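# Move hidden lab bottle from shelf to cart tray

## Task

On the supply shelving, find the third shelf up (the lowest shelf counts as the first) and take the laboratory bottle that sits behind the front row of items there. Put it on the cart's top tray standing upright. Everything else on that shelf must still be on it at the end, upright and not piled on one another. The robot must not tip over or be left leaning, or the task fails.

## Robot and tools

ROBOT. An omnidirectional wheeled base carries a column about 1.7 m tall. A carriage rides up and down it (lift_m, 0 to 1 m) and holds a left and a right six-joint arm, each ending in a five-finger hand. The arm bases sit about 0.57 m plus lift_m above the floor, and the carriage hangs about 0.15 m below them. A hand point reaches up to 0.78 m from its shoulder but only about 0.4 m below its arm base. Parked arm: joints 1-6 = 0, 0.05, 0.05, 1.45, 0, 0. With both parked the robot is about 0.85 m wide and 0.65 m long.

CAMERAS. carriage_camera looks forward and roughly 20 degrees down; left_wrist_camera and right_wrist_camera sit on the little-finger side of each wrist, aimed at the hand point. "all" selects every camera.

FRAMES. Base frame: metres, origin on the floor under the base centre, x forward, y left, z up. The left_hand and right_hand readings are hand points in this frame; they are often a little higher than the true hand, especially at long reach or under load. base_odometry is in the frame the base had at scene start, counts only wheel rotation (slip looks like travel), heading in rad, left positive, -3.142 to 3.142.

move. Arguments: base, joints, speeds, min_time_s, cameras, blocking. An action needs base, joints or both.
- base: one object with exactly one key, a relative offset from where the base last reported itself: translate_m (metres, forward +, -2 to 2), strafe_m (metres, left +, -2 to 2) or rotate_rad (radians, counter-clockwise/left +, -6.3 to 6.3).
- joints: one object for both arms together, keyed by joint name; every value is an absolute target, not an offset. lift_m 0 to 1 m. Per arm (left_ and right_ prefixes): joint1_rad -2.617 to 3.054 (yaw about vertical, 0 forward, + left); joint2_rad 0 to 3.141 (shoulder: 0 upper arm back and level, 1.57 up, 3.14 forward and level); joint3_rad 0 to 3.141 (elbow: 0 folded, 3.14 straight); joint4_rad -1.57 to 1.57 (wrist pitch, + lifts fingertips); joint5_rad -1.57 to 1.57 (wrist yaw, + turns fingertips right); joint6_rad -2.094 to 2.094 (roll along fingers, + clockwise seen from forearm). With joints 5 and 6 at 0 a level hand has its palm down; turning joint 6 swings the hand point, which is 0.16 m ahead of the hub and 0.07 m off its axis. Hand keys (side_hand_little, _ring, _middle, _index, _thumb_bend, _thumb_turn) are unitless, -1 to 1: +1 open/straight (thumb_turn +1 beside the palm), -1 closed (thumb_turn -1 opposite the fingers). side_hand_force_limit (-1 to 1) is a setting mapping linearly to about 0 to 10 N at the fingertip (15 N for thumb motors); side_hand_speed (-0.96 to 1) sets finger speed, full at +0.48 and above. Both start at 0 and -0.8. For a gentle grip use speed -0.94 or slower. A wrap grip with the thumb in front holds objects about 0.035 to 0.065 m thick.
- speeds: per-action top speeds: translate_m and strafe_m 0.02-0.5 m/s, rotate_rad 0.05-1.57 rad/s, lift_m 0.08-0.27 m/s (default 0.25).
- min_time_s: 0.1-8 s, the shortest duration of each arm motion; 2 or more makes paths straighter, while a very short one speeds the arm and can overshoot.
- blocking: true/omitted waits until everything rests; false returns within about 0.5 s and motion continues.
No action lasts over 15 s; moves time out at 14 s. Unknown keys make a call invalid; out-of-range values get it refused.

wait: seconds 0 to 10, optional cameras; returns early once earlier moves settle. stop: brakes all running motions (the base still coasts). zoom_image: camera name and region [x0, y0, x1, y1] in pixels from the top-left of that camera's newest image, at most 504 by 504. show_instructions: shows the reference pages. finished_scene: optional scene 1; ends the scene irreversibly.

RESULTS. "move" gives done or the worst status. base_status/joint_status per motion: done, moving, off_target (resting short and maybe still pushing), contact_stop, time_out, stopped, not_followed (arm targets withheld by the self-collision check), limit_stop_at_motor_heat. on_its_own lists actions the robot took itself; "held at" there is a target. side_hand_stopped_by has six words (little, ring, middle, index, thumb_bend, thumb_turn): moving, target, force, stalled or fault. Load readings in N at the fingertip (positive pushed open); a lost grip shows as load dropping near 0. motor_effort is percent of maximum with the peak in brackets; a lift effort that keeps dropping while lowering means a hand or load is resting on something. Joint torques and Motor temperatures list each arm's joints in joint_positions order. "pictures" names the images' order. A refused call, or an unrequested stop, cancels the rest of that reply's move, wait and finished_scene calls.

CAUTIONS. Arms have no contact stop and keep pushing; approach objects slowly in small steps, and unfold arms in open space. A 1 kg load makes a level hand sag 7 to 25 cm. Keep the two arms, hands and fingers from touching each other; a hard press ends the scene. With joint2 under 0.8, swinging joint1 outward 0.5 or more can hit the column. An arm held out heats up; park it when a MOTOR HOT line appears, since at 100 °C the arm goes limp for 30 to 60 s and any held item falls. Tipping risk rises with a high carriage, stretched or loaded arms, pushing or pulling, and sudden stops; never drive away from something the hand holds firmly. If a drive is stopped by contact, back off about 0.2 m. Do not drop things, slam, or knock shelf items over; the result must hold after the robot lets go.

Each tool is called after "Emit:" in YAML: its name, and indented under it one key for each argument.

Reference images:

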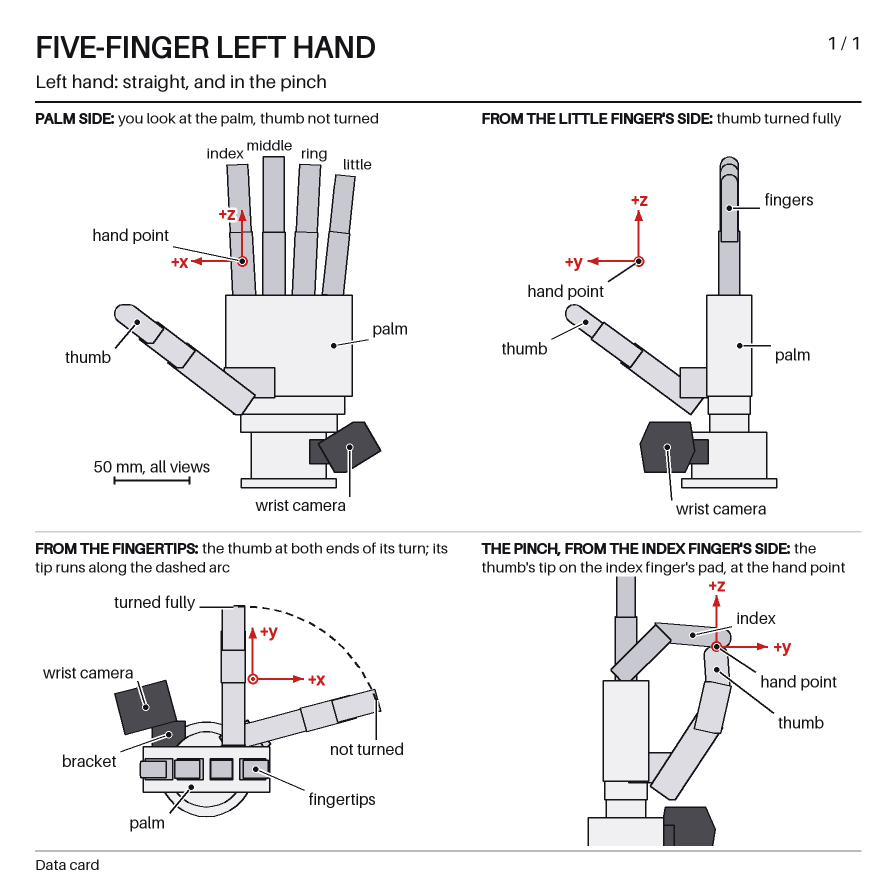

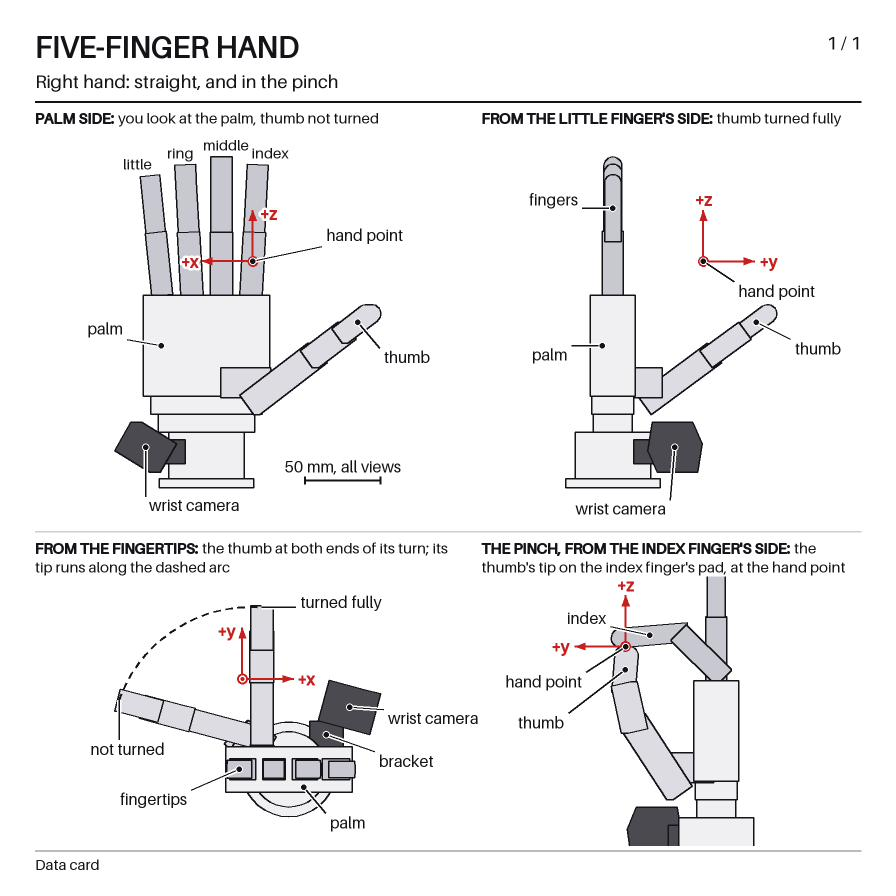

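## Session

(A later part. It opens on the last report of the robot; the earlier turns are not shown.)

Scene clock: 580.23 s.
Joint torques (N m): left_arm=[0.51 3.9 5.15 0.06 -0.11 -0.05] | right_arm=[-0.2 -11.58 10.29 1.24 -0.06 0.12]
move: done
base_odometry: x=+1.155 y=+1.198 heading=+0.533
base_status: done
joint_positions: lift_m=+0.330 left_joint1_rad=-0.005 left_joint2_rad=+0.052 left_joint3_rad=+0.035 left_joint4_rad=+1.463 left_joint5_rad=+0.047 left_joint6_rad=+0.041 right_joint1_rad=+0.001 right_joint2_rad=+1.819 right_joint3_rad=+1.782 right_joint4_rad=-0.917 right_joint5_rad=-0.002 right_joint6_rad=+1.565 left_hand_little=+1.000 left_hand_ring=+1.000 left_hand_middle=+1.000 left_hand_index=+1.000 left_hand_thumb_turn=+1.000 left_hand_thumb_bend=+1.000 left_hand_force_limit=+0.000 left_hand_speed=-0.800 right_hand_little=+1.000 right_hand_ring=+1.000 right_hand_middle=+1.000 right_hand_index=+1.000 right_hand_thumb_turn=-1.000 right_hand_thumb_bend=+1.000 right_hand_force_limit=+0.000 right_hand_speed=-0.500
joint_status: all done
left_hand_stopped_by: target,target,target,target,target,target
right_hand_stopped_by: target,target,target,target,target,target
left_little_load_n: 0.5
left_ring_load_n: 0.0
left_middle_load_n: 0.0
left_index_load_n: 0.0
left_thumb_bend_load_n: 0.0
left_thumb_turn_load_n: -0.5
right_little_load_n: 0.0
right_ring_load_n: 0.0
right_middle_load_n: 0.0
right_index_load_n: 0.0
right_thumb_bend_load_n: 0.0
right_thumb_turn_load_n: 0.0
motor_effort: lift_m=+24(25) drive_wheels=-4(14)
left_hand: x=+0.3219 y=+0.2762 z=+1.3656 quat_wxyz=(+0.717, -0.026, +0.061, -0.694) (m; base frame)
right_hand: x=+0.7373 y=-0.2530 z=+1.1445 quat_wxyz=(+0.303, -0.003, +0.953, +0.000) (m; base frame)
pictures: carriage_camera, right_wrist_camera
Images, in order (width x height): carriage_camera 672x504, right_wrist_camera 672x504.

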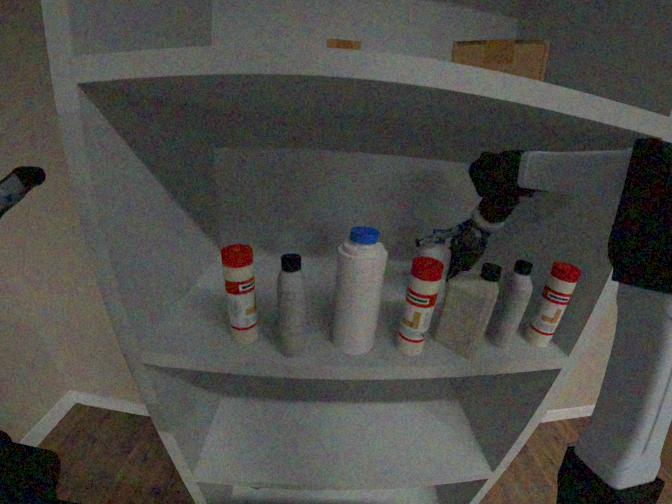

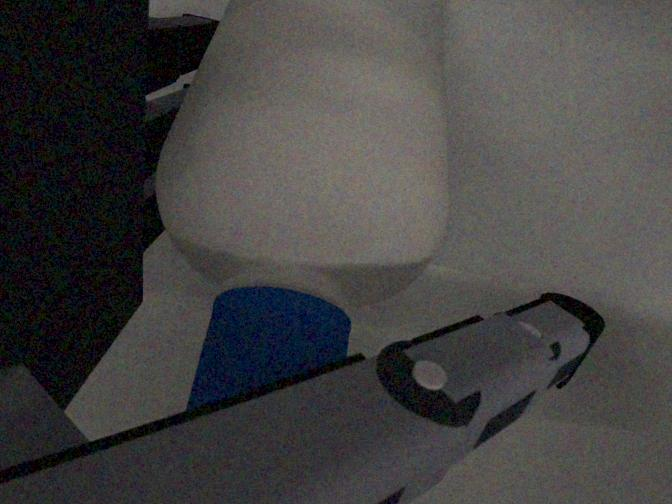

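Emit:
move:
  joints: {"lift_m": 0.31}
  cameras: ["right_wrist_camera"]

Emit:
move:
  joints: {"right_hand_speed": -0.85, "right_hand_force_limit": -0.5, "right_hand_index": 0.1, "right_hand_middle": 0.1, "right_hand_ring": 0.1, "right_hand_little": 0.1}
  cameras: ["right_wrist_camera", "carriage_camera"]

Scene clock: 590.17 s.
Joint torques (N m): left_arm=[0.5 3.9 5.15 0.01 -0.11 -0.06] | right_arm=[-0.1 -11.56 9.87 1.29 -0.07 0.12]
move: done
base_odometry: x=+1.155 y=+1.198 heading=+0.533
base_status: not commanded
joint_positions: lift_m=+0.310 left_joint1_rad=-0.005 left_joint2_rad=+0.052 left_joint3_rad=+0.035 left_joint4_rad=+1.463 left_joint5_rad=+0.047 left_joint6_rad=+0.041 right_joint1_rad=+0.000 right_joint2_rad=+1.819 right_joint3_rad=+1.785 right_joint4_rad=-0.925 right_joint5_rad=+0.000 right_joint6_rad=+1.565 left_hand_little=+1.000 left_hand_ring=+1.000 left_hand_middle=+1.000 left_hand_index=+1.000 left_hand_thumb_turn=+1.000 left_hand_thumb_bend=+1.000 left_hand_force_limit=+0.000 left_hand_speed=-0.800 right_hand_little=+1.000 right_hand_ring=+1.000 right_hand_middle=+1.000 right_hand_index=+1.000 right_hand_thumb_turn=-1.000 right_hand_thumb_bend=+1.000 right_hand_force_limit=+0.000 right_hand_speed=-0.500
joint_status: all done
left_hand_stopped_by: target,target,target,target,target,target
right_hand_stopped_by: target,target,target,target,target,target
left_little_load_n: 0.0
left_ring_load_n: 0.0
left_middle_load_n: 0.0
left_index_load_n: 0.0
left_thumb_bend_load_n: 0.0
left_thumb_turn_load_n: 0.0
right_little_load_n: 0.0
right_ring_load_n: 0.0
right_middle_load_n: 0.0
right_index_load_n: 0.0
right_thumb_bend_load_n: 0.0
right_thumb_turn_load_n: 0.0
motor_effort: lift_m=+24(25) drive_wheels=-4(5)
left_hand: x=+0.3219 y=+0.2762 z=+1.3456 quat_wxyz=(+0.717, -0.026, +0.061, -0.694) (m; base frame)
right_hand: x=+0.7363 y=-0.2535 z=+1.1245 quat_wxyz=(+0.301, -0.003, +0.954, -0.001) (m; base frame)
pictures: right_wrist_camera
Images, in order (width x height): right_wrist_camera 672x504.

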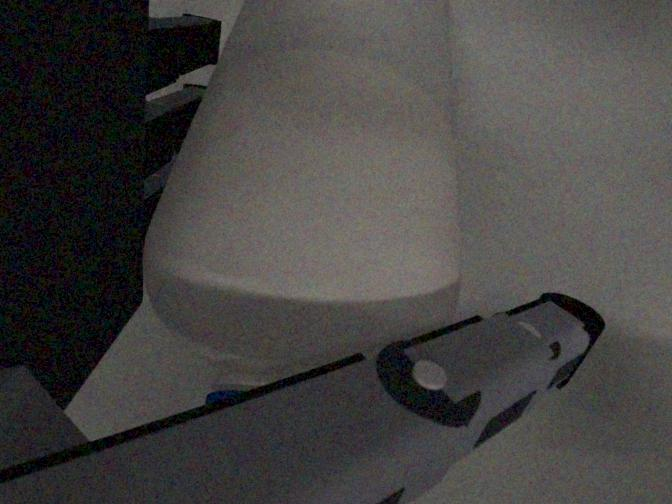

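Scene clock: 592.57 s.
Joint torques (N m): left_arm=[0.51 3.9 5.14 0.05 -0.11 -0.05] | right_arm=[-0.06 -11.54 9.92 1.29 -0.14 0.12]
move: off_target
base_odometry: x=+1.155 y=+1.198 heading=+0.533
base_status: not commanded
joint_positions: lift_m=+0.310 left_joint1_rad=-0.005 left_joint2_rad=+0.052 left_joint3_rad=+0.035 left_joint4_rad=+1.463 left_joint5_rad=+0.047 left_joint6_rad=+0.041 right_joint1_rad=+0.000 right_joint2_rad=+1.819 right_joint3_rad=+1.785 right_joint4_rad=-0.925 right_joint5_rad=+0.007 right_joint6_rad=+1.565 left_hand_little=+1.000 left_hand_ring=+1.000 left_hand_middle=+1.000 left_hand_index=+1.000 left_hand_thumb_turn=+1.000 left_hand_thumb_bend=+1.000 left_hand_force_limit=+0.000 left_hand_speed=-0.800 right_hand_little=+0.529 right_hand_ring=+0.696 right_hand_middle=+0.655 right_hand_index=+0.447 right_hand_thumb_turn=-1.000 right_hand_thumb_bend=+1.000 right_hand_force_limit=-0.500 right_hand_speed=-0.850
joint_status: right_hand_little off_target (ended at +0.529, target +0.100); right_hand_ring off_target (ended at +0.696, target +0.100); right_hand_middle off_target (ended at +0.655, target +0.100); right_hand_index off_target (ended at +0.447, target +0.100); the others done
left_hand_stopped_by: target,target,target,target,target,target
right_hand_stopped_by: force,force,force,force,target,target
left_little_load_n: 0.0
left_ring_load_n: 0.0
left_middle_load_n: -0.5
left_index_load_n: 0.0
left_thumb_bend_load_n: 0.0
left_thumb_turn_load_n: 0.0
right_little_load_n: 2.5
right_ring_load_n: 0.0
right_middle_load_n: 0.5
right_index_load_n: 4.0
right_thumb_bend_load_n: 1.5
right_thumb_turn_load_n: 0.5
motor_effort: lift_m=+24(25) drive_wheels=-4(4)
left_hand: x=+0.3219 y=+0.2762 z=+1.3456 quat_wxyz=(+0.717, -0.026, +0.061, -0.694) (m; base frame)
right_hand: x=+0.7367 y=-0.2550 z=+1.1242 quat_wxyz=(+0.301, -0.002, +0.954, -0.004) (m; base frame)
pictures: carriage_camera, right_wrist_camera
Images, in order (width x height): carriage_camera 672x504, right_wrist_camera 672x504.

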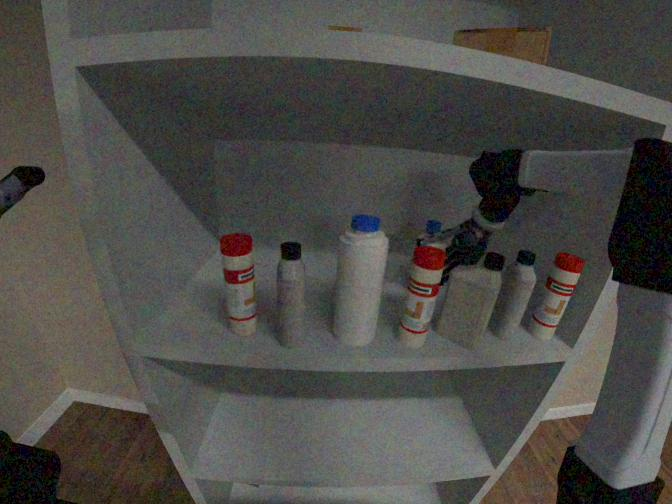

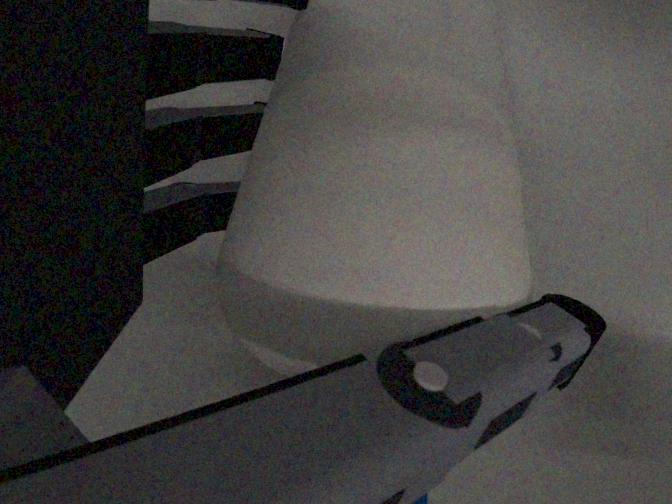

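Emit:
move:
  joints: {"right_hand_speed": -0.8, "right_hand_force_limit": -0.3, "right_hand_thumb_bend": 0.0}
  cameras: ["right_wrist_camera", "carriage_camera"]

Emit:
zoom_image:
  camera: "carriage_camera"
  region: [380, 130, 580, 330]

Scene clock: 601.07 s.
Joint torques (N m): left_arm=[0.51 3.9 5.15 0.05 -0.11 -0.05] | right_arm=[-0.06 -11.54 9.91 1.29 -0.14 0.12]
move: off_target
base_odometry: x=+1.155 y=+1.198 heading=+0.533
base_status: not commanded
joint_positions: lift_m=+0.310 left_joint1_rad=-0.005 left_joint2_rad=+0.052 left_joint3_rad=+0.035 left_joint4_rad=+1.463 left_joint5_rad=+0.047 left_joint6_rad=+0.041 right_joint1_rad=+0.000 right_joint2_rad=+1.819 right_joint3_rad=+1.785 right_joint4_rad=-0.925 right_joint5_rad=+0.007 right_joint6_rad=+1.565 left_hand_little=+1.000 left_hand_ring=+1.000 left_hand_middle=+1.000 left_hand_index=+1.000 left_hand_thumb_turn=+1.000 left_hand_thumb_bend=+1.000 left_hand_force_limit=+0.000 left_hand_speed=-0.800 right_hand_little=+0.529 right_hand_ring=+0.696 right_hand_middle=+0.655 right_hand_index=+0.447 right_hand_thumb_turn=-1.000 right_hand_thumb_bend=+0.987 right_hand_force_limit=-0.300 right_hand_speed=-0.800
joint_status: right_hand_thumb_bend off_target (ended at +0.987, target +0.000); the others done
left_hand_stopped_by: target,target,target,target,target,target
right_hand_stopped_by: force,force,force,force,force,target
left_little_load_n: 0.0
left_ring_load_n: 0.0
left_middle_load_n: 0.0
left_index_load_n: -0.5
left_thumb_bend_load_n: 0.0
left_thumb_turn_load_n: 0.0
right_little_load_n: 3.0
right_ring_load_n: 0.0
right_middle_load_n: 0.5
right_index_load_n: 4.0
right_thumb_bend_load_n: 7.0
right_thumb_turn_load_n: 1.0
motor_effort: lift_m=+24(25) drive_wheels=-4(4)
left_hand: x=+0.3219 y=+0.2762 z=+1.3456 quat_wxyz=(+0.717, -0.026, +0.061, -0.694) (m; base frame)
right_hand: x=+0.7367 y=-0.2550 z=+1.1242 quat_wxyz=(+0.301, -0.002, +0.954, -0.004) (m; base frame)
pictures: carriage_camera, right_wrist_camera
Images, in order (width x height): carriage_camera 672x504, right_wrist_camera 672x504.

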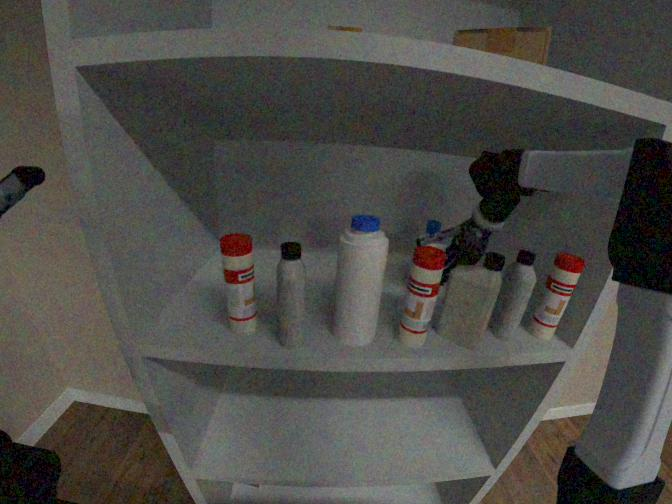

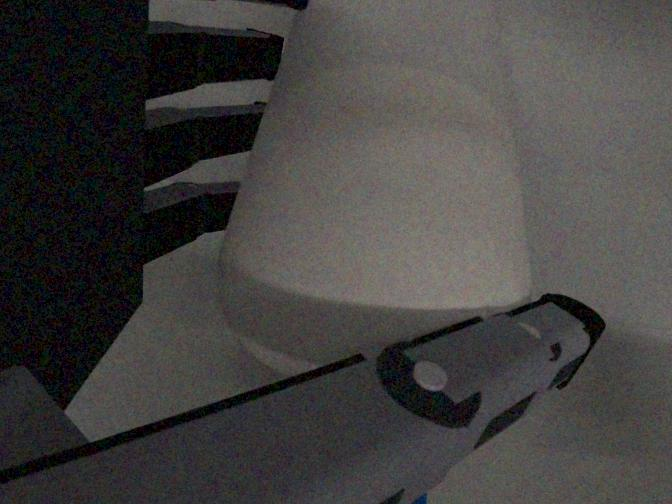

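Scaled by 2.520.

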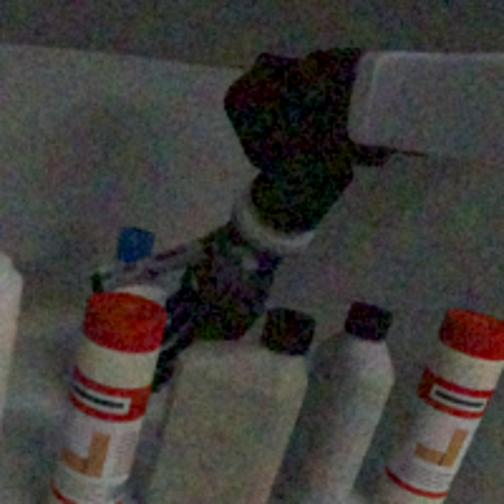

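Emit:
move:
  joints: {"right_hand_speed": -0.85, "right_hand_force_limit": 0.2, "right_hand_index": -0.2, "right_hand_middle": -0.2, "right_hand_ring": -0.2, "right_hand_little": -0.2}
  cameras: ["right_wrist_camera"]

Scene clock: 607.50 s.
Joint torques (N m): left_arm=[0.51 3.9 5.15 0.05 -0.11 -0.06] | right_arm=[-0.06 -11.55 9.66 1.2 -0.18 0.12]
move: off_target
base_odometry: x=+1.155 y=+1.198 heading=+0.533
base_status: not commanded
joint_positions: lift_m=+0.310 left_joint1_rad=-0.005 left_joint2_rad=+0.052 left_joint3_rad=+0.035 left_joint4_rad=+1.463 left_joint5_rad=+0.047 left_joint6_rad=+0.041 right_joint1_rad=+0.000 right_joint2_rad=+1.819 right_joint3_rad=+1.788 right_joint4_rad=-0.914 right_joint5_rad=+0.011 right_joint6_rad=+1.565 left_hand_little=+1.000 left_hand_ring=+1.000 left_hand_middle=+1.000 left_hand_index=+1.000 left_hand_thumb_turn=+1.000 left_hand_thumb_bend=+1.000 left_hand_force_limit=+0.000 left_hand_speed=-0.800 right_hand_little=-0.200 right_hand_ring=+0.615 right_hand_middle=+0.616 right_hand_index=+0.435 right_hand_thumb_turn=-1.000 right_hand_thumb_bend=+0.987 right_hand_force_limit=+0.200 right_hand_speed=-0.850
joint_status: right_hand_ring off_target (ended at +0.615, target -0.200); right_hand_middle off_target (ended at +0.616, target -0.200); right_hand_index off_target (ended at +0.435, target -0.200); the others done
left_hand_stopped_by: target,target,target,target,target,target
right_hand_stopped_by: target,force,force,force,force,target
left_little_load_n: 0.0
left_ring_load_n: 0.0
left_middle_load_n: 0.0
left_index_load_n: 0.0
left_thumb_bend_load_n: 0.0
left_thumb_turn_load_n: 0.0
right_little_load_n: 0.0
right_ring_load_n: 0.0
right_middle_load_n: 0.0
right_index_load_n: 3.0
right_thumb_bend_load_n: 2.5
right_thumb_turn_load_n: -1.5
motor_effort: lift_m=+24(25) drive_wheels=-4(4)
left_hand: x=+0.3219 y=+0.2762 z=+1.3456 quat_wxyz=(+0.717, -0.026, +0.061, -0.694) (m; base frame)
right_hand: x=+0.7393 y=-0.2558 z=+1.1272 quat_wxyz=(+0.308, -0.001, +0.952, -0.006) (m; base frame)
pictures: right_wrist_camera
Images, in order (width x height): right_wrist_camera 672x504.

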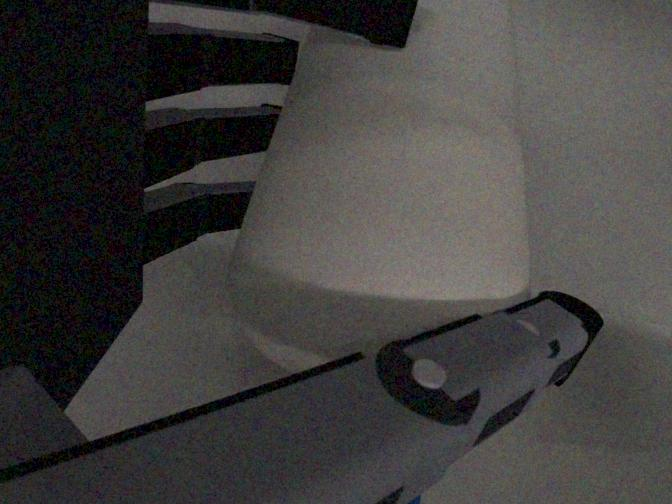

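Emit:
move:
  joints: {"right_hand_speed": -0.5, "right_hand_index": 1, "right_hand_middle": 1, "right_hand_ring": 1, "right_hand_little": 1, "right_hand_thumb_bend": 1}

Emit:
move:
  base: {"strafe_m": 0.012}
  speeds: {"strafe_m": 0.04}
  cameras: ["right_wrist_camera"]

Emit:
move:
  base: {"translate_m": 0.03}
  speeds: {"translate_m": 0.05}
  cameras: ["right_wrist_camera", "carriage_camera"]

Scene clock: 622.13 s.
Joint torques (N m): left_arm=[0.5 3.9 5.15 0.05 -0.1 -0.05] | right_arm=[-0.09 -11.55 9.66 1.27 -0.14 0.12]
move: done
base_odometry: x=+1.155 y=+1.198 heading=+0.533
base_status: not commanded
joint_positions: lift_m=+0.310 left_joint1_rad=-0.005 left_joint2_rad=+0.052 left_joint3_rad=+0.035 left_joint4_rad=+1.463 left_joint5_rad=+0.047 left_joint6_rad=+0.041 right_joint1_rad=+0.000 right_joint2_rad=+1.819 right_joint3_rad=+1.788 right_joint4_rad=-0.921 right_joint5_rad=+0.008 right_joint6_rad=+1.565 left_hand_little=+1.000 left_hand_ring=+1.000 left_hand_middle=+1.000 left_hand_index=+1.000 left_hand_thumb_turn=+1.000 left_hand_thumb_bend=+1.000 left_hand_force_limit=+0.000 left_hand_speed=-0.800 right_hand_little=+1.000 right_hand_ring=+1.000 right_hand_middle=+1.000 right_hand_index=+1.000 right_hand_thumb_turn=-1.000 right_hand_thumb_bend=+1.000 right_hand_force_limit=+0.200 right_hand_speed=-0.500
joint_status: all done
left_hand_stopped_by: target,target,target,target,target,target
right_hand_stopped_by: target,target,target,target,target,target
left_little_load_n: 0.0
left_ring_load_n: 0.0
left_middle_load_n: 0.0
left_index_load_n: 0.0
left_thumb_bend_load_n: 0.0
left_thumb_turn_load_n: 0.0
right_little_load_n: 0.0
right_ring_load_n: 0.0
right_middle_load_n: 0.0
right_index_load_n: 0.0
right_thumb_bend_load_n: 0.0
right_thumb_turn_load_n: 0.0
motor_effort: lift_m=+24(25) drive_wheels=-4(4)
left_hand: x=+0.3219 y=+0.2762 z=+1.3456 quat_wxyz=(+0.717, -0.026, +0.061, -0.694) (m; base frame)
right_hand: x=+0.7378 y=-0.2551 z=+1.1260 quat_wxyz=(+0.304, -0.002, +0.953, -0.005) (m; base frame)
pictures: none

Scene clock: 622.90 s.
Joint torques (N m): left_arm=[0.51 3.9 5.15 0.05 -0.1 -0.06] | right_arm=[-0.34 -11.6 9.66 1.27 -0.13 0.11]
move: done
base_odometry: x=+1.149 y=+1.208 heading=+0.533
base_status: done
joint_positions: lift_m=+0.310 left_joint1_rad=-0.005 left_joint2_rad=+0.052 left_joint3_rad=+0.035 left_joint4_rad=+1.463 left_joint5_rad=+0.047 left_joint6_rad=+0.041 right_joint1_rad=+0.002 right_joint2_rad=+1.819 right_joint3_rad=+1.788 right_joint4_rad=-0.922 right_joint5_rad=+0.007 right_joint6_rad=+1.565 left_hand_little=+1.000 left_hand_ring=+1.000 left_hand_middle=+1.000 left_hand_index=+1.000 left_hand_thumb_turn=+1.000 left_hand_thumb_bend=+1.000 left_hand_force_limit=+0.000 left_hand_speed=-0.800 right_hand_little=+1.000 right_hand_ring=+1.000 right_hand_middle=+1.000 right_hand_index=+1.000 right_hand_thumb_turn=-1.000 right_hand_thumb_bend=+1.000 right_hand_force_limit=+0.200 right_hand_speed=-0.500
joint_status: not commanded
left_hand_stopped_by: target,target,target,target,target,target
right_hand_stopped_by: target,target,target,target,target,target
left_little_load_n: 0.0
left_ring_load_n: 0.0
left_middle_load_n: 0.0
left_index_load_n: 0.0
left_thumb_bend_load_n: 0.0
left_thumb_turn_load_n: 0.0
right_little_load_n: 0.0
right_ring_load_n: 0.0
right_middle_load_n: 0.0
right_index_load_n: 0.0
right_thumb_bend_load_n: 0.0
right_thumb_turn_load_n: -0.5
motor_effort: lift_m=+24(25) drive_wheels=-4(10)
left_hand: x=+0.3219 y=+0.2762 z=+1.3456 quat_wxyz=(+0.717, -0.026, +0.061, -0.694) (m; base frame)
right_hand: x=+0.7376 y=-0.2539 z=+1.1260 quat_wxyz=(+0.304, -0.003, +0.953, -0.004) (m; base frame)
pictures: right_wrist_camera
Images, in order (width x height): right_wrist_camera 672x504.

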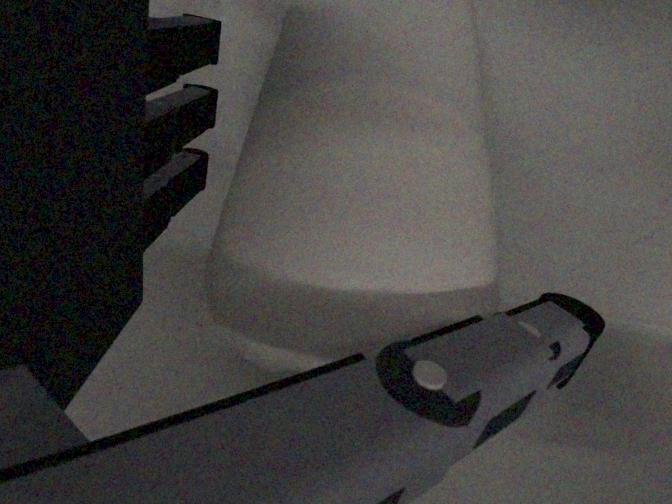

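Scene clock: 624.00 s.
Joint torques (N m): left_arm=[0.51 3.89 5.12 0.06 -0.11 -0.05] | right_arm=[-0.32 -11.51 9.59 1.3 -0.12 0.12]
move: done
base_odometry: x=+1.175 y=+1.223 heading=+0.533
base_status: done
joint_positions: lift_m=+0.310 left_joint1_rad=-0.005 left_joint2_rad=+0.052 left_joint3_rad=+0.035 left_joint4_rad=+1.462 left_joint5_rad=+0.047 left_joint6_rad=+0.041 right_joint1_rad=+0.002 right_joint2_rad=+1.819 right_joint3_rad=+1.788 right_joint4_rad=-0.926 right_joint5_rad=+0.005 right_joint6_rad=+1.565 left_hand_little=+1.000 left_hand_ring=+1.000 left_hand_middle=+1.000 left_hand_index=+1.000 left_hand_thumb_turn=+1.000 left_hand_thumb_bend=+1.000 left_hand_force_limit=+0.000 left_hand_speed=-0.800 right_hand_little=+1.000 right_hand_ring=+1.000 right_hand_middle=+1.000 right_hand_index=+1.000 right_hand_thumb_turn=-1.000 right_hand_thumb_bend=+1.000 right_hand_force_limit=+0.200 right_hand_speed=-0.500
joint_status: not commanded
left_hand_stopped_by: target,target,target,target,target,target
right_hand_stopped_by: target,target,target,target,target,target
left_little_load_n: 0.0
left_ring_load_n: 0.0
left_middle_load_n: 0.0
left_index_load_n: 0.0
left_thumb_bend_load_n: 0.0
left_thumb_turn_load_n: 0.0
right_little_load_n: 0.0
right_ring_load_n: 0.0
right_middle_load_n: 0.0
right_index_load_n: 0.0
right_thumb_bend_load_n: 0.0
right_thumb_turn_load_n: 0.0
motor_effort: lift_m=+24(25) drive_wheels=-5(12)
left_hand: x=+0.3220 y=+0.2762 z=+1.3456 quat_wxyz=(+0.717, -0.026, +0.061, -0.694) (m; base frame)
right_hand: x=+0.7367 y=-0.2534 z=+1.1254 quat_wxyz=(+0.302, -0.003, +0.953, -0.003) (m; base frame)
pictures: carriage_camera, right_wrist_camera
Images, in order (width x height): carriage_camera 672x504, right_wrist_camera 672x504.

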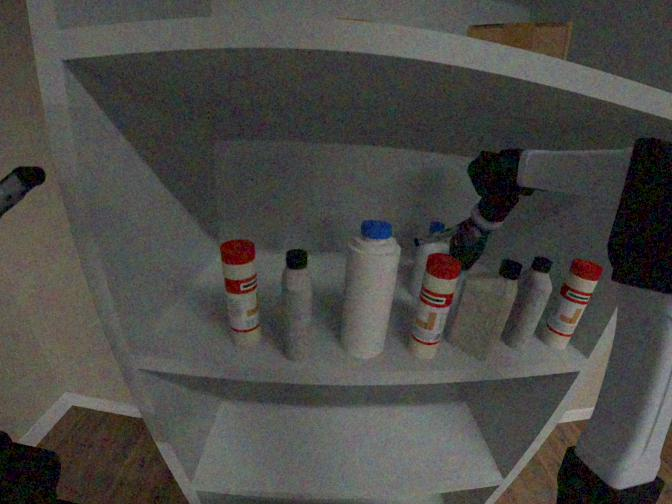

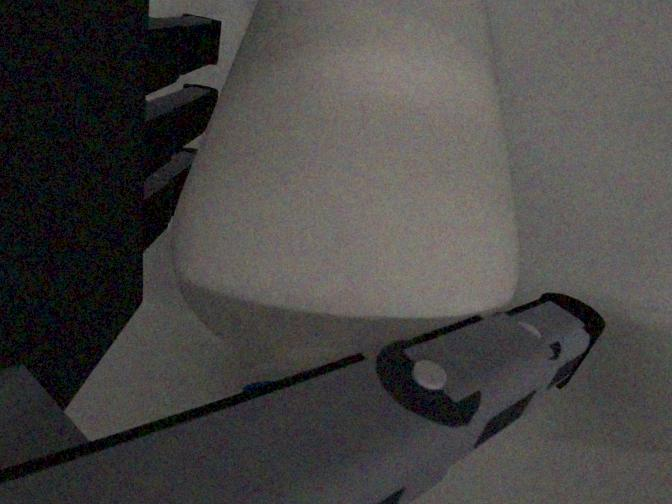

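Emit:
move:
  base: {"translate_m": 0.022}
  speeds: {"translate_m": 0.05}
  cameras: ["right_wrist_camera", "carriage_camera"]

Emit:
zoom_image:
  camera: "carriage_camera"
  region: [400, 130, 600, 330]

Scene clock: 636.77 s.
Joint torques (N m): left_arm=[0.51 3.88 5.16 0.06 -0.11 -0.05] | right_arm=[-0.29 -11.55 9.63 1.35 -0.13 0.12]
move: done
base_odometry: x=+1.194 y=+1.235 heading=+0.533
base_status: done
joint_positions: lift_m=+0.310 left_joint1_rad=-0.005 left_joint2_rad=+0.052 left_joint3_rad=+0.035 left_joint4_rad=+1.463 left_joint5_rad=+0.047 left_joint6_rad=+0.041 right_joint1_rad=+0.002 right_joint2_rad=+1.819 right_joint3_rad=+1.788 right_joint4_rad=-0.930 right_joint5_rad=+0.004 right_joint6_rad=+1.565 left_hand_little=+1.000 left_hand_ring=+1.000 left_hand_middle=+1.000 left_hand_index=+1.000 left_hand_thumb_turn=+1.000 left_hand_thumb_bend=+1.000 left_hand_force_limit=+0.000 left_hand_speed=-0.800 right_hand_little=+1.000 right_hand_ring=+1.000 right_hand_middle=+1.000 right_hand_index=+1.000 right_hand_thumb_turn=-1.000 right_hand_thumb_bend=+1.000 right_hand_force_limit=+0.200 right_hand_speed=-0.500
joint_status: not commanded
left_hand_stopped_by: target,target,target,target,target,target
right_hand_stopped_by: target,target,target,target,target,target
left_little_load_n: 0.0
left_ring_load_n: -0.5
left_middle_load_n: 0.0
left_index_load_n: 0.0
left_thumb_bend_load_n: 0.0
left_thumb_turn_load_n: 0.0
right_little_load_n: 0.0
right_ring_load_n: 0.0
right_middle_load_n: 0.0
right_index_load_n: 0.0
right_thumb_bend_load_n: 0.0
right_thumb_turn_load_n: -0.5
motor_effort: lift_m=+24(25) drive_wheels=-4(15)
left_hand: x=+0.3219 y=+0.2762 z=+1.3456 quat_wxyz=(+0.717, -0.026, +0.061, -0.694) (m; base frame)
right_hand: x=+0.7357 y=-0.2534 z=+1.1246 quat_wxyz=(+0.300, -0.003, +0.954, -0.003) (m; base frame)
pictures: carriage_camera, right_wrist_camera
Images, in order (width x height): carriage_camera 672x504, right_wrist_camera 672x504.

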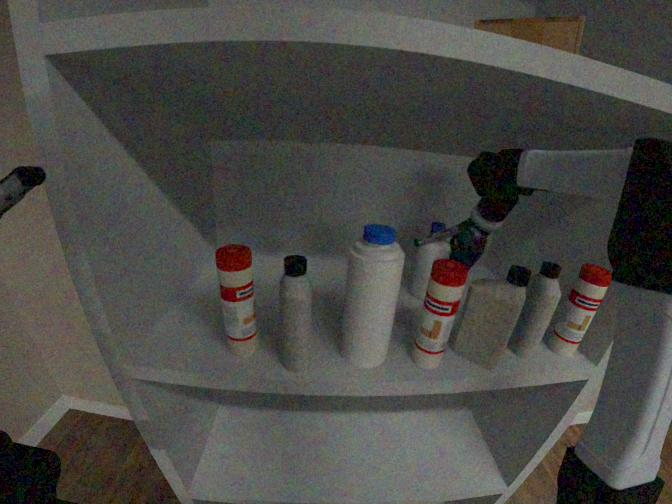

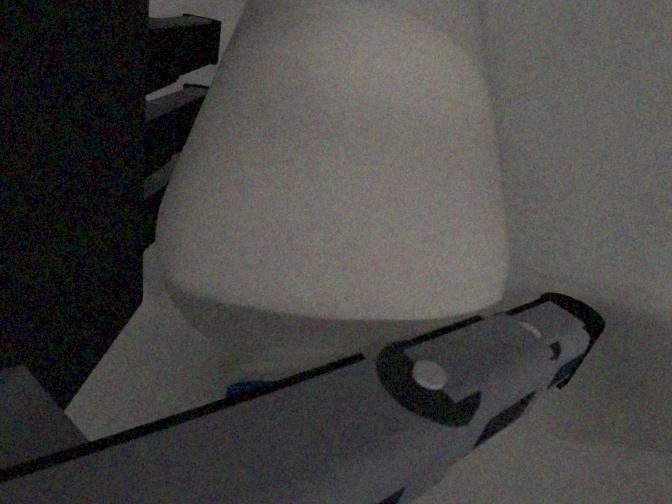

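Scaled by 2.520.

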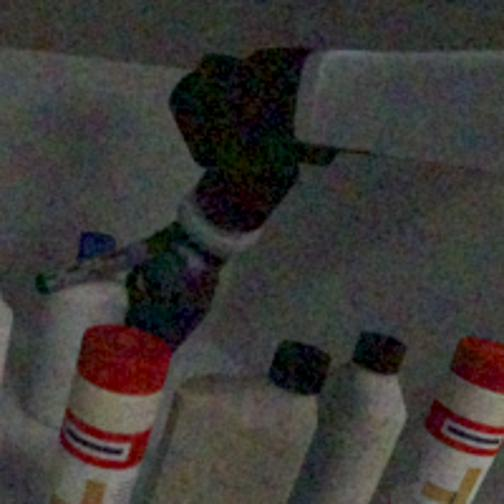

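Emit:
move:
  joints: {"right_hand_speed": -0.88, "right_hand_force_limit": -0.2, "right_hand_index": -0.3, "right_hand_middle": -0.3}
  cameras: ["right_wrist_camera"]

Emit:
move:
  joints: {"right_hand_thumb_bend": 0.2, "right_hand_speed": -0.8}
  cameras: ["right_wrist_camera"]

Scene clock: 665.53 s.
Joint torques (N m): left_arm=[0.5 3.9 5.16 0.06 -0.11 -0.05] | right_arm=[-0.29 -11.54 9.66 1.31 -0.11 0.12]
move: off_target
base_odometry: x=+1.194 y=+1.235 heading=+0.533
base_status: not commanded
joint_positions: lift_m=+0.310 left_joint1_rad=-0.005 left_joint2_rad=+0.052 left_joint3_rad=+0.035 left_joint4_rad=+1.463 left_joint5_rad=+0.047 left_joint6_rad=+0.041 right_joint1_rad=+0.002 right_joint2_rad=+1.819 right_joint3_rad=+1.788 right_joint4_rad=-0.926 right_joint5_rad=+0.005 right_joint6_rad=+1.565 left_hand_little=+1.000 left_hand_ring=+1.000 left_hand_middle=+1.000 left_hand_index=+1.000 left_hand_thumb_turn=+1.000 left_hand_thumb_bend=+1.000 left_hand_force_limit=+0.000 left_hand_speed=-0.800 right_hand_little=+1.000 right_hand_ring=+1.000 right_hand_middle=+0.678 right_hand_index=+0.356 right_hand_thumb_turn=-1.000 right_hand_thumb_bend=+1.000 right_hand_force_limit=-0.200 right_hand_speed=-0.880
joint_status: right_hand_middle off_target (ended at +0.678, target -0.300); right_hand_index off_target (ended at +0.356, target -0.300); the others done
left_hand_stopped_by: target,target,target,target,target,target
right_hand_stopped_by: target,target,force,force,target,target
left_little_load_n: 0.0
left_ring_load_n: 0.0
left_middle_load_n: 0.0
left_index_load_n: 0.0
left_thumb_bend_load_n: 0.0
left_thumb_turn_load_n: 0.0
right_little_load_n: 0.0
right_ring_load_n: 0.0
right_middle_load_n: 0.0
right_index_load_n: 4.0
right_thumb_bend_load_n: 0.5
right_thumb_turn_load_n: -2.0
motor_effort: lift_m=+24(25) drive_wheels=-4(4)
left_hand: x=+0.3219 y=+0.2762 z=+1.3456 quat_wxyz=(+0.717, -0.026, +0.061, -0.694) (m; base frame)
right_hand: x=+0.7367 y=-0.2534 z=+1.1254 quat_wxyz=(+0.302, -0.003, +0.953, -0.003) (m; base frame)
pictures: right_wrist_camera
Images, in order (width x height): right_wrist_camera 672x504.

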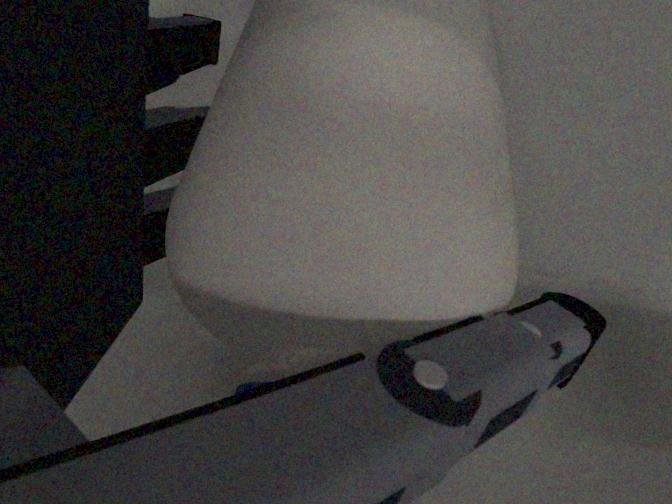

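Scene clock: 668.57 s.
Joint torques (N m): left_arm=[0.5 3.89 5.16 0.06 -0.11 -0.05] | right_arm=[-0.29 -11.54 9.66 1.24 -0.11 0.12]
move: off_target
base_odometry: x=+1.194 y=+1.235 heading=+0.533
base_status: not commanded
joint_positions: lift_m=+0.310 left_joint1_rad=-0.005 left_joint2_rad=+0.052 left_joint3_rad=+0.035 left_joint4_rad=+1.463 left_joint5_rad=+0.047 left_joint6_rad=+0.041 right_joint1_rad=+0.002 right_joint2_rad=+1.819 right_joint3_rad=+1.788 right_joint4_rad=-0.919 right_joint5_rad=+0.005 right_joint6_rad=+1.565 left_hand_little=+1.000 left_hand_ring=+1.000 left_hand_middle=+1.000 left_hand_index=+1.000 left_hand_thumb_turn=+1.000 left_hand_thumb_bend=+1.000 left_hand_force_limit=+0.000 left_hand_speed=-0.800 right_hand_little=+1.000 right_hand_ring=+1.000 right_hand_middle=+0.678 right_hand_index=+0.356 right_hand_thumb_turn=-1.000 right_hand_thumb_bend=+0.939 right_hand_force_limit=-0.200 right_hand_speed=-0.800
joint_status: right_hand_thumb_bend off_target (ended at +0.939, target +0.200); the others done
left_hand_stopped_by: target,target,target,target,target,target
right_hand_stopped_by: target,target,force,force,force,target
left_little_load_n: 0.0
left_ring_load_n: 0.5
left_middle_load_n: 0.0
left_index_load_n: 0.0
left_thumb_bend_load_n: 0.0
left_thumb_turn_load_n: 0.0
right_little_load_n: 0.0
right_ring_load_n: 0.0
right_middle_load_n: 0.0
right_index_load_n: 5.5
right_thumb_bend_load_n: 5.5
right_thumb_turn_load_n: -1.5
motor_effort: lift_m=+24(25) drive_wheels=-4(4)
left_hand: x=+0.3219 y=+0.2762 z=+1.3456 quat_wxyz=(+0.717, -0.026, +0.061, -0.694) (m; base frame)
right_hand: x=+0.7381 y=-0.2534 z=+1.1267 quat_wxyz=(+0.306, -0.003, +0.952, -0.003) (m; base frame)
pictures: right_wrist_camera
Images, in order (width x height): right_wrist_camera 672x504.

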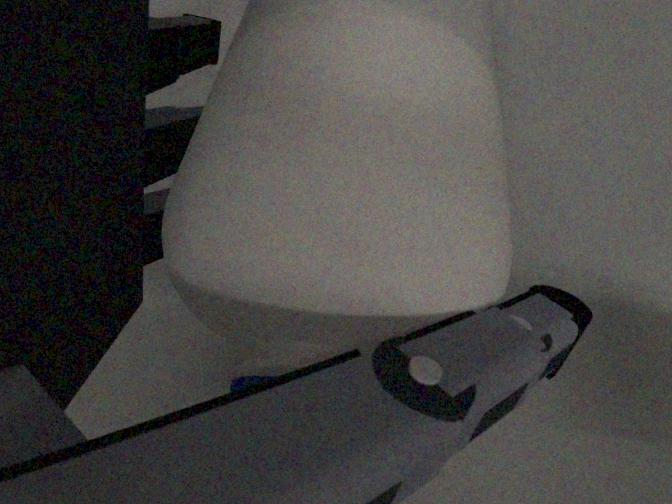

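Emit:
move:
  joints: {"right_hand_force_limit": 0.3, "right_hand_speed": -0.88, "right_hand_thumb_bend": 0.1, "right_hand_index": -0.35, "right_hand_middle": -0.35}

Emit:
move:
  joints: {"lift_m": 0.325}
  speeds: {"lift_m": 0.08}
  cameras: ["right_wrist_camera", "carriage_camera"]

Emit:
zoom_image:
  camera: "carriage_camera"
  region: [400, 180, 560, 380]

Scene clock: 674.57 s.
Joint torques (N m): left_arm=[0.51 3.9 5.15 0.06 -0.11 -0.05] | right_arm=[-0.28 -11.32 9.42 1.1 -0.11 0.12]
move: off_target
base_odometry: x=+1.194 y=+1.235 heading=+0.533
base_status: not commanded
joint_positions: lift_m=+0.310 left_joint1_rad=-0.005 left_joint2_rad=+0.052 left_joint3_rad=+0.035 left_joint4_rad=+1.463 left_joint5_rad=+0.047 left_joint6_rad=+0.041 right_joint1_rad=+0.002 right_joint2_rad=+1.817 right_joint3_rad=+1.791 right_joint4_rad=-0.900 right_joint5_rad=+0.005 right_joint6_rad=+1.565 left_hand_little=+1.000 left_hand_ring=+1.000 left_hand_middle=+1.000 left_hand_index=+1.000 left_hand_thumb_turn=+1.000 left_hand_thumb_bend=+1.000 left_hand_force_limit=+0.000 left_hand_speed=-0.800 right_hand_little=+1.000 right_hand_ring=+1.000 right_hand_middle=+0.637 right_hand_index=+0.347 right_hand_thumb_turn=-1.000 right_hand_thumb_bend=+0.813 right_hand_force_limit=+0.300 right_hand_speed=-0.880
joint_status: right_hand_middle off_target (ended at +0.637, target -0.350); right_hand_index off_target (ended at +0.347, target -0.350); right_hand_thumb_bend off_target (ended at +0.813, target +0.100); the others done
left_hand_stopped_by: target,target,target,target,target,target
right_hand_stopped_by: target,target,force,force,force,target
left_little_load_n: 0.0
left_ring_load_n: 0.0
left_middle_load_n: 0.0
left_index_load_n: 0.0
left_thumb_bend_load_n: 0.0
left_thumb_turn_load_n: 0.0
right_little_load_n: 0.0
right_ring_load_n: 0.0
right_middle_load_n: 6.0
right_index_load_n: 4.0
right_thumb_bend_load_n: 9.0
right_thumb_turn_load_n: 0.0
motor_effort: lift_m=+24(25) drive_wheels=-4(4)
left_hand: x=+0.3219 y=+0.2762 z=+1.3456 quat_wxyz=(+0.717, -0.026, +0.061, -0.694) (m; base frame)
right_hand: x=+0.7420 y=-0.2534 z=+1.1324 quat_wxyz=(+0.317, -0.003, +0.948, -0.003) (m; base frame)
pictures: none

Scene clock: 675.13 s.
Joint torques (N m): left_arm=[0.51 3.89 5.15 0.05 -0.11 -0.05] | right_arm=[-0.32 -11.3 9.29 1.24 -0.15 0.12]
move: done
base_odometry: x=+1.194 y=+1.235 heading=+0.533
base_status: not commanded
joint_positions: lift_m=+0.325 left_joint1_rad=-0.005 left_joint2_rad=+0.052 left_joint3_rad=+0.035 left_joint4_rad=+1.463 left_joint5_rad=+0.047 left_joint6_rad=+0.041 right_joint1_rad=+0.002 right_joint2_rad=+1.817 right_joint3_rad=+1.791 right_joint4_rad=-0.917 right_joint5_rad=+0.009 right_joint6_rad=+1.564 left_hand_little=+1.000 left_hand_ring=+1.000 left_hand_middle=+1.000 left_hand_index=+1.000 left_hand_thumb_turn=+1.000 left_hand_thumb_bend=+1.000 left_hand_force_limit=+0.000 left_hand_speed=-0.800 right_hand_little=+1.000 right_hand_ring=+1.000 right_hand_middle=+0.636 right_hand_index=+0.347 right_hand_thumb_turn=-1.000 right_hand_thumb_bend=+0.811 right_hand_force_limit=+0.300 right_hand_speed=-0.880
joint_status: all done
left_hand_stopped_by: target,target,target,target,target,target
right_hand_stopped_by: target,target,force,force,force,target
left_little_load_n: 0.0
left_ring_load_n: 0.0
left_middle_load_n: 0.0
left_index_load_n: 0.0
left_thumb_bend_load_n: 0.0
left_thumb_turn_load_n: 0.0
right_little_load_n: 0.0
right_ring_load_n: 0.0
right_middle_load_n: 0.5
right_index_load_n: 0.5
right_thumb_bend_load_n: 0.5
right_thumb_turn_load_n: -1.0
motor_effort: lift_m=+30(37) drive_wheels=+3(4)
left_hand: x=+0.3218 y=+0.2762 z=+1.3602 quat_wxyz=(+0.717, -0.026, +0.061, -0.694) (m; base frame)
right_hand: x=+0.7387 y=-0.2542 z=+1.1435 quat_wxyz=(+0.309, -0.003, +0.951, -0.005) (m; base frame)
pictures: carriage_camera, right_wrist_camera
Images, in order (width x height): carriage_camera 672x504, right_wrist_camera 672x504.

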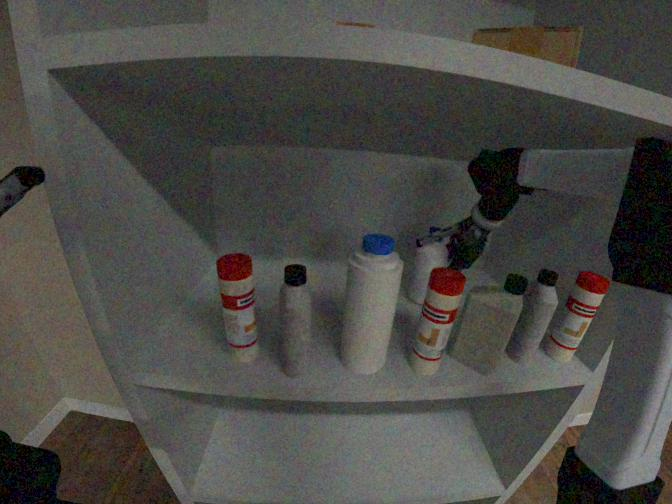

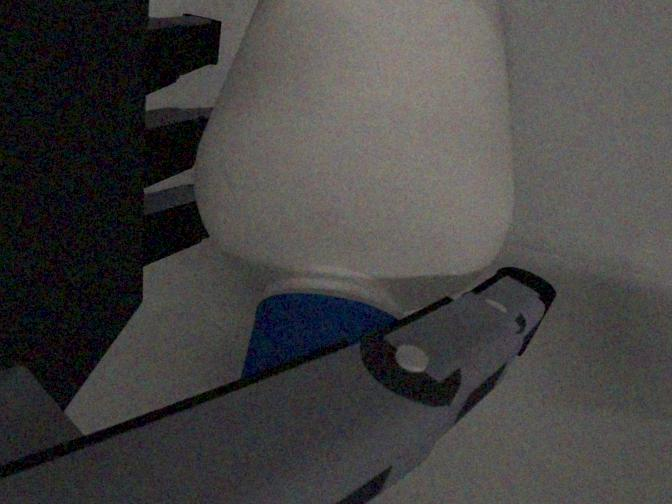

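Scaled by 2.520.

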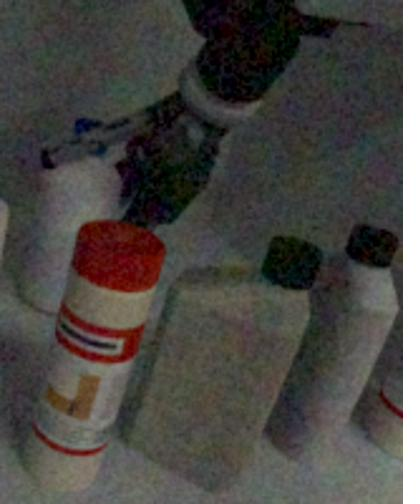

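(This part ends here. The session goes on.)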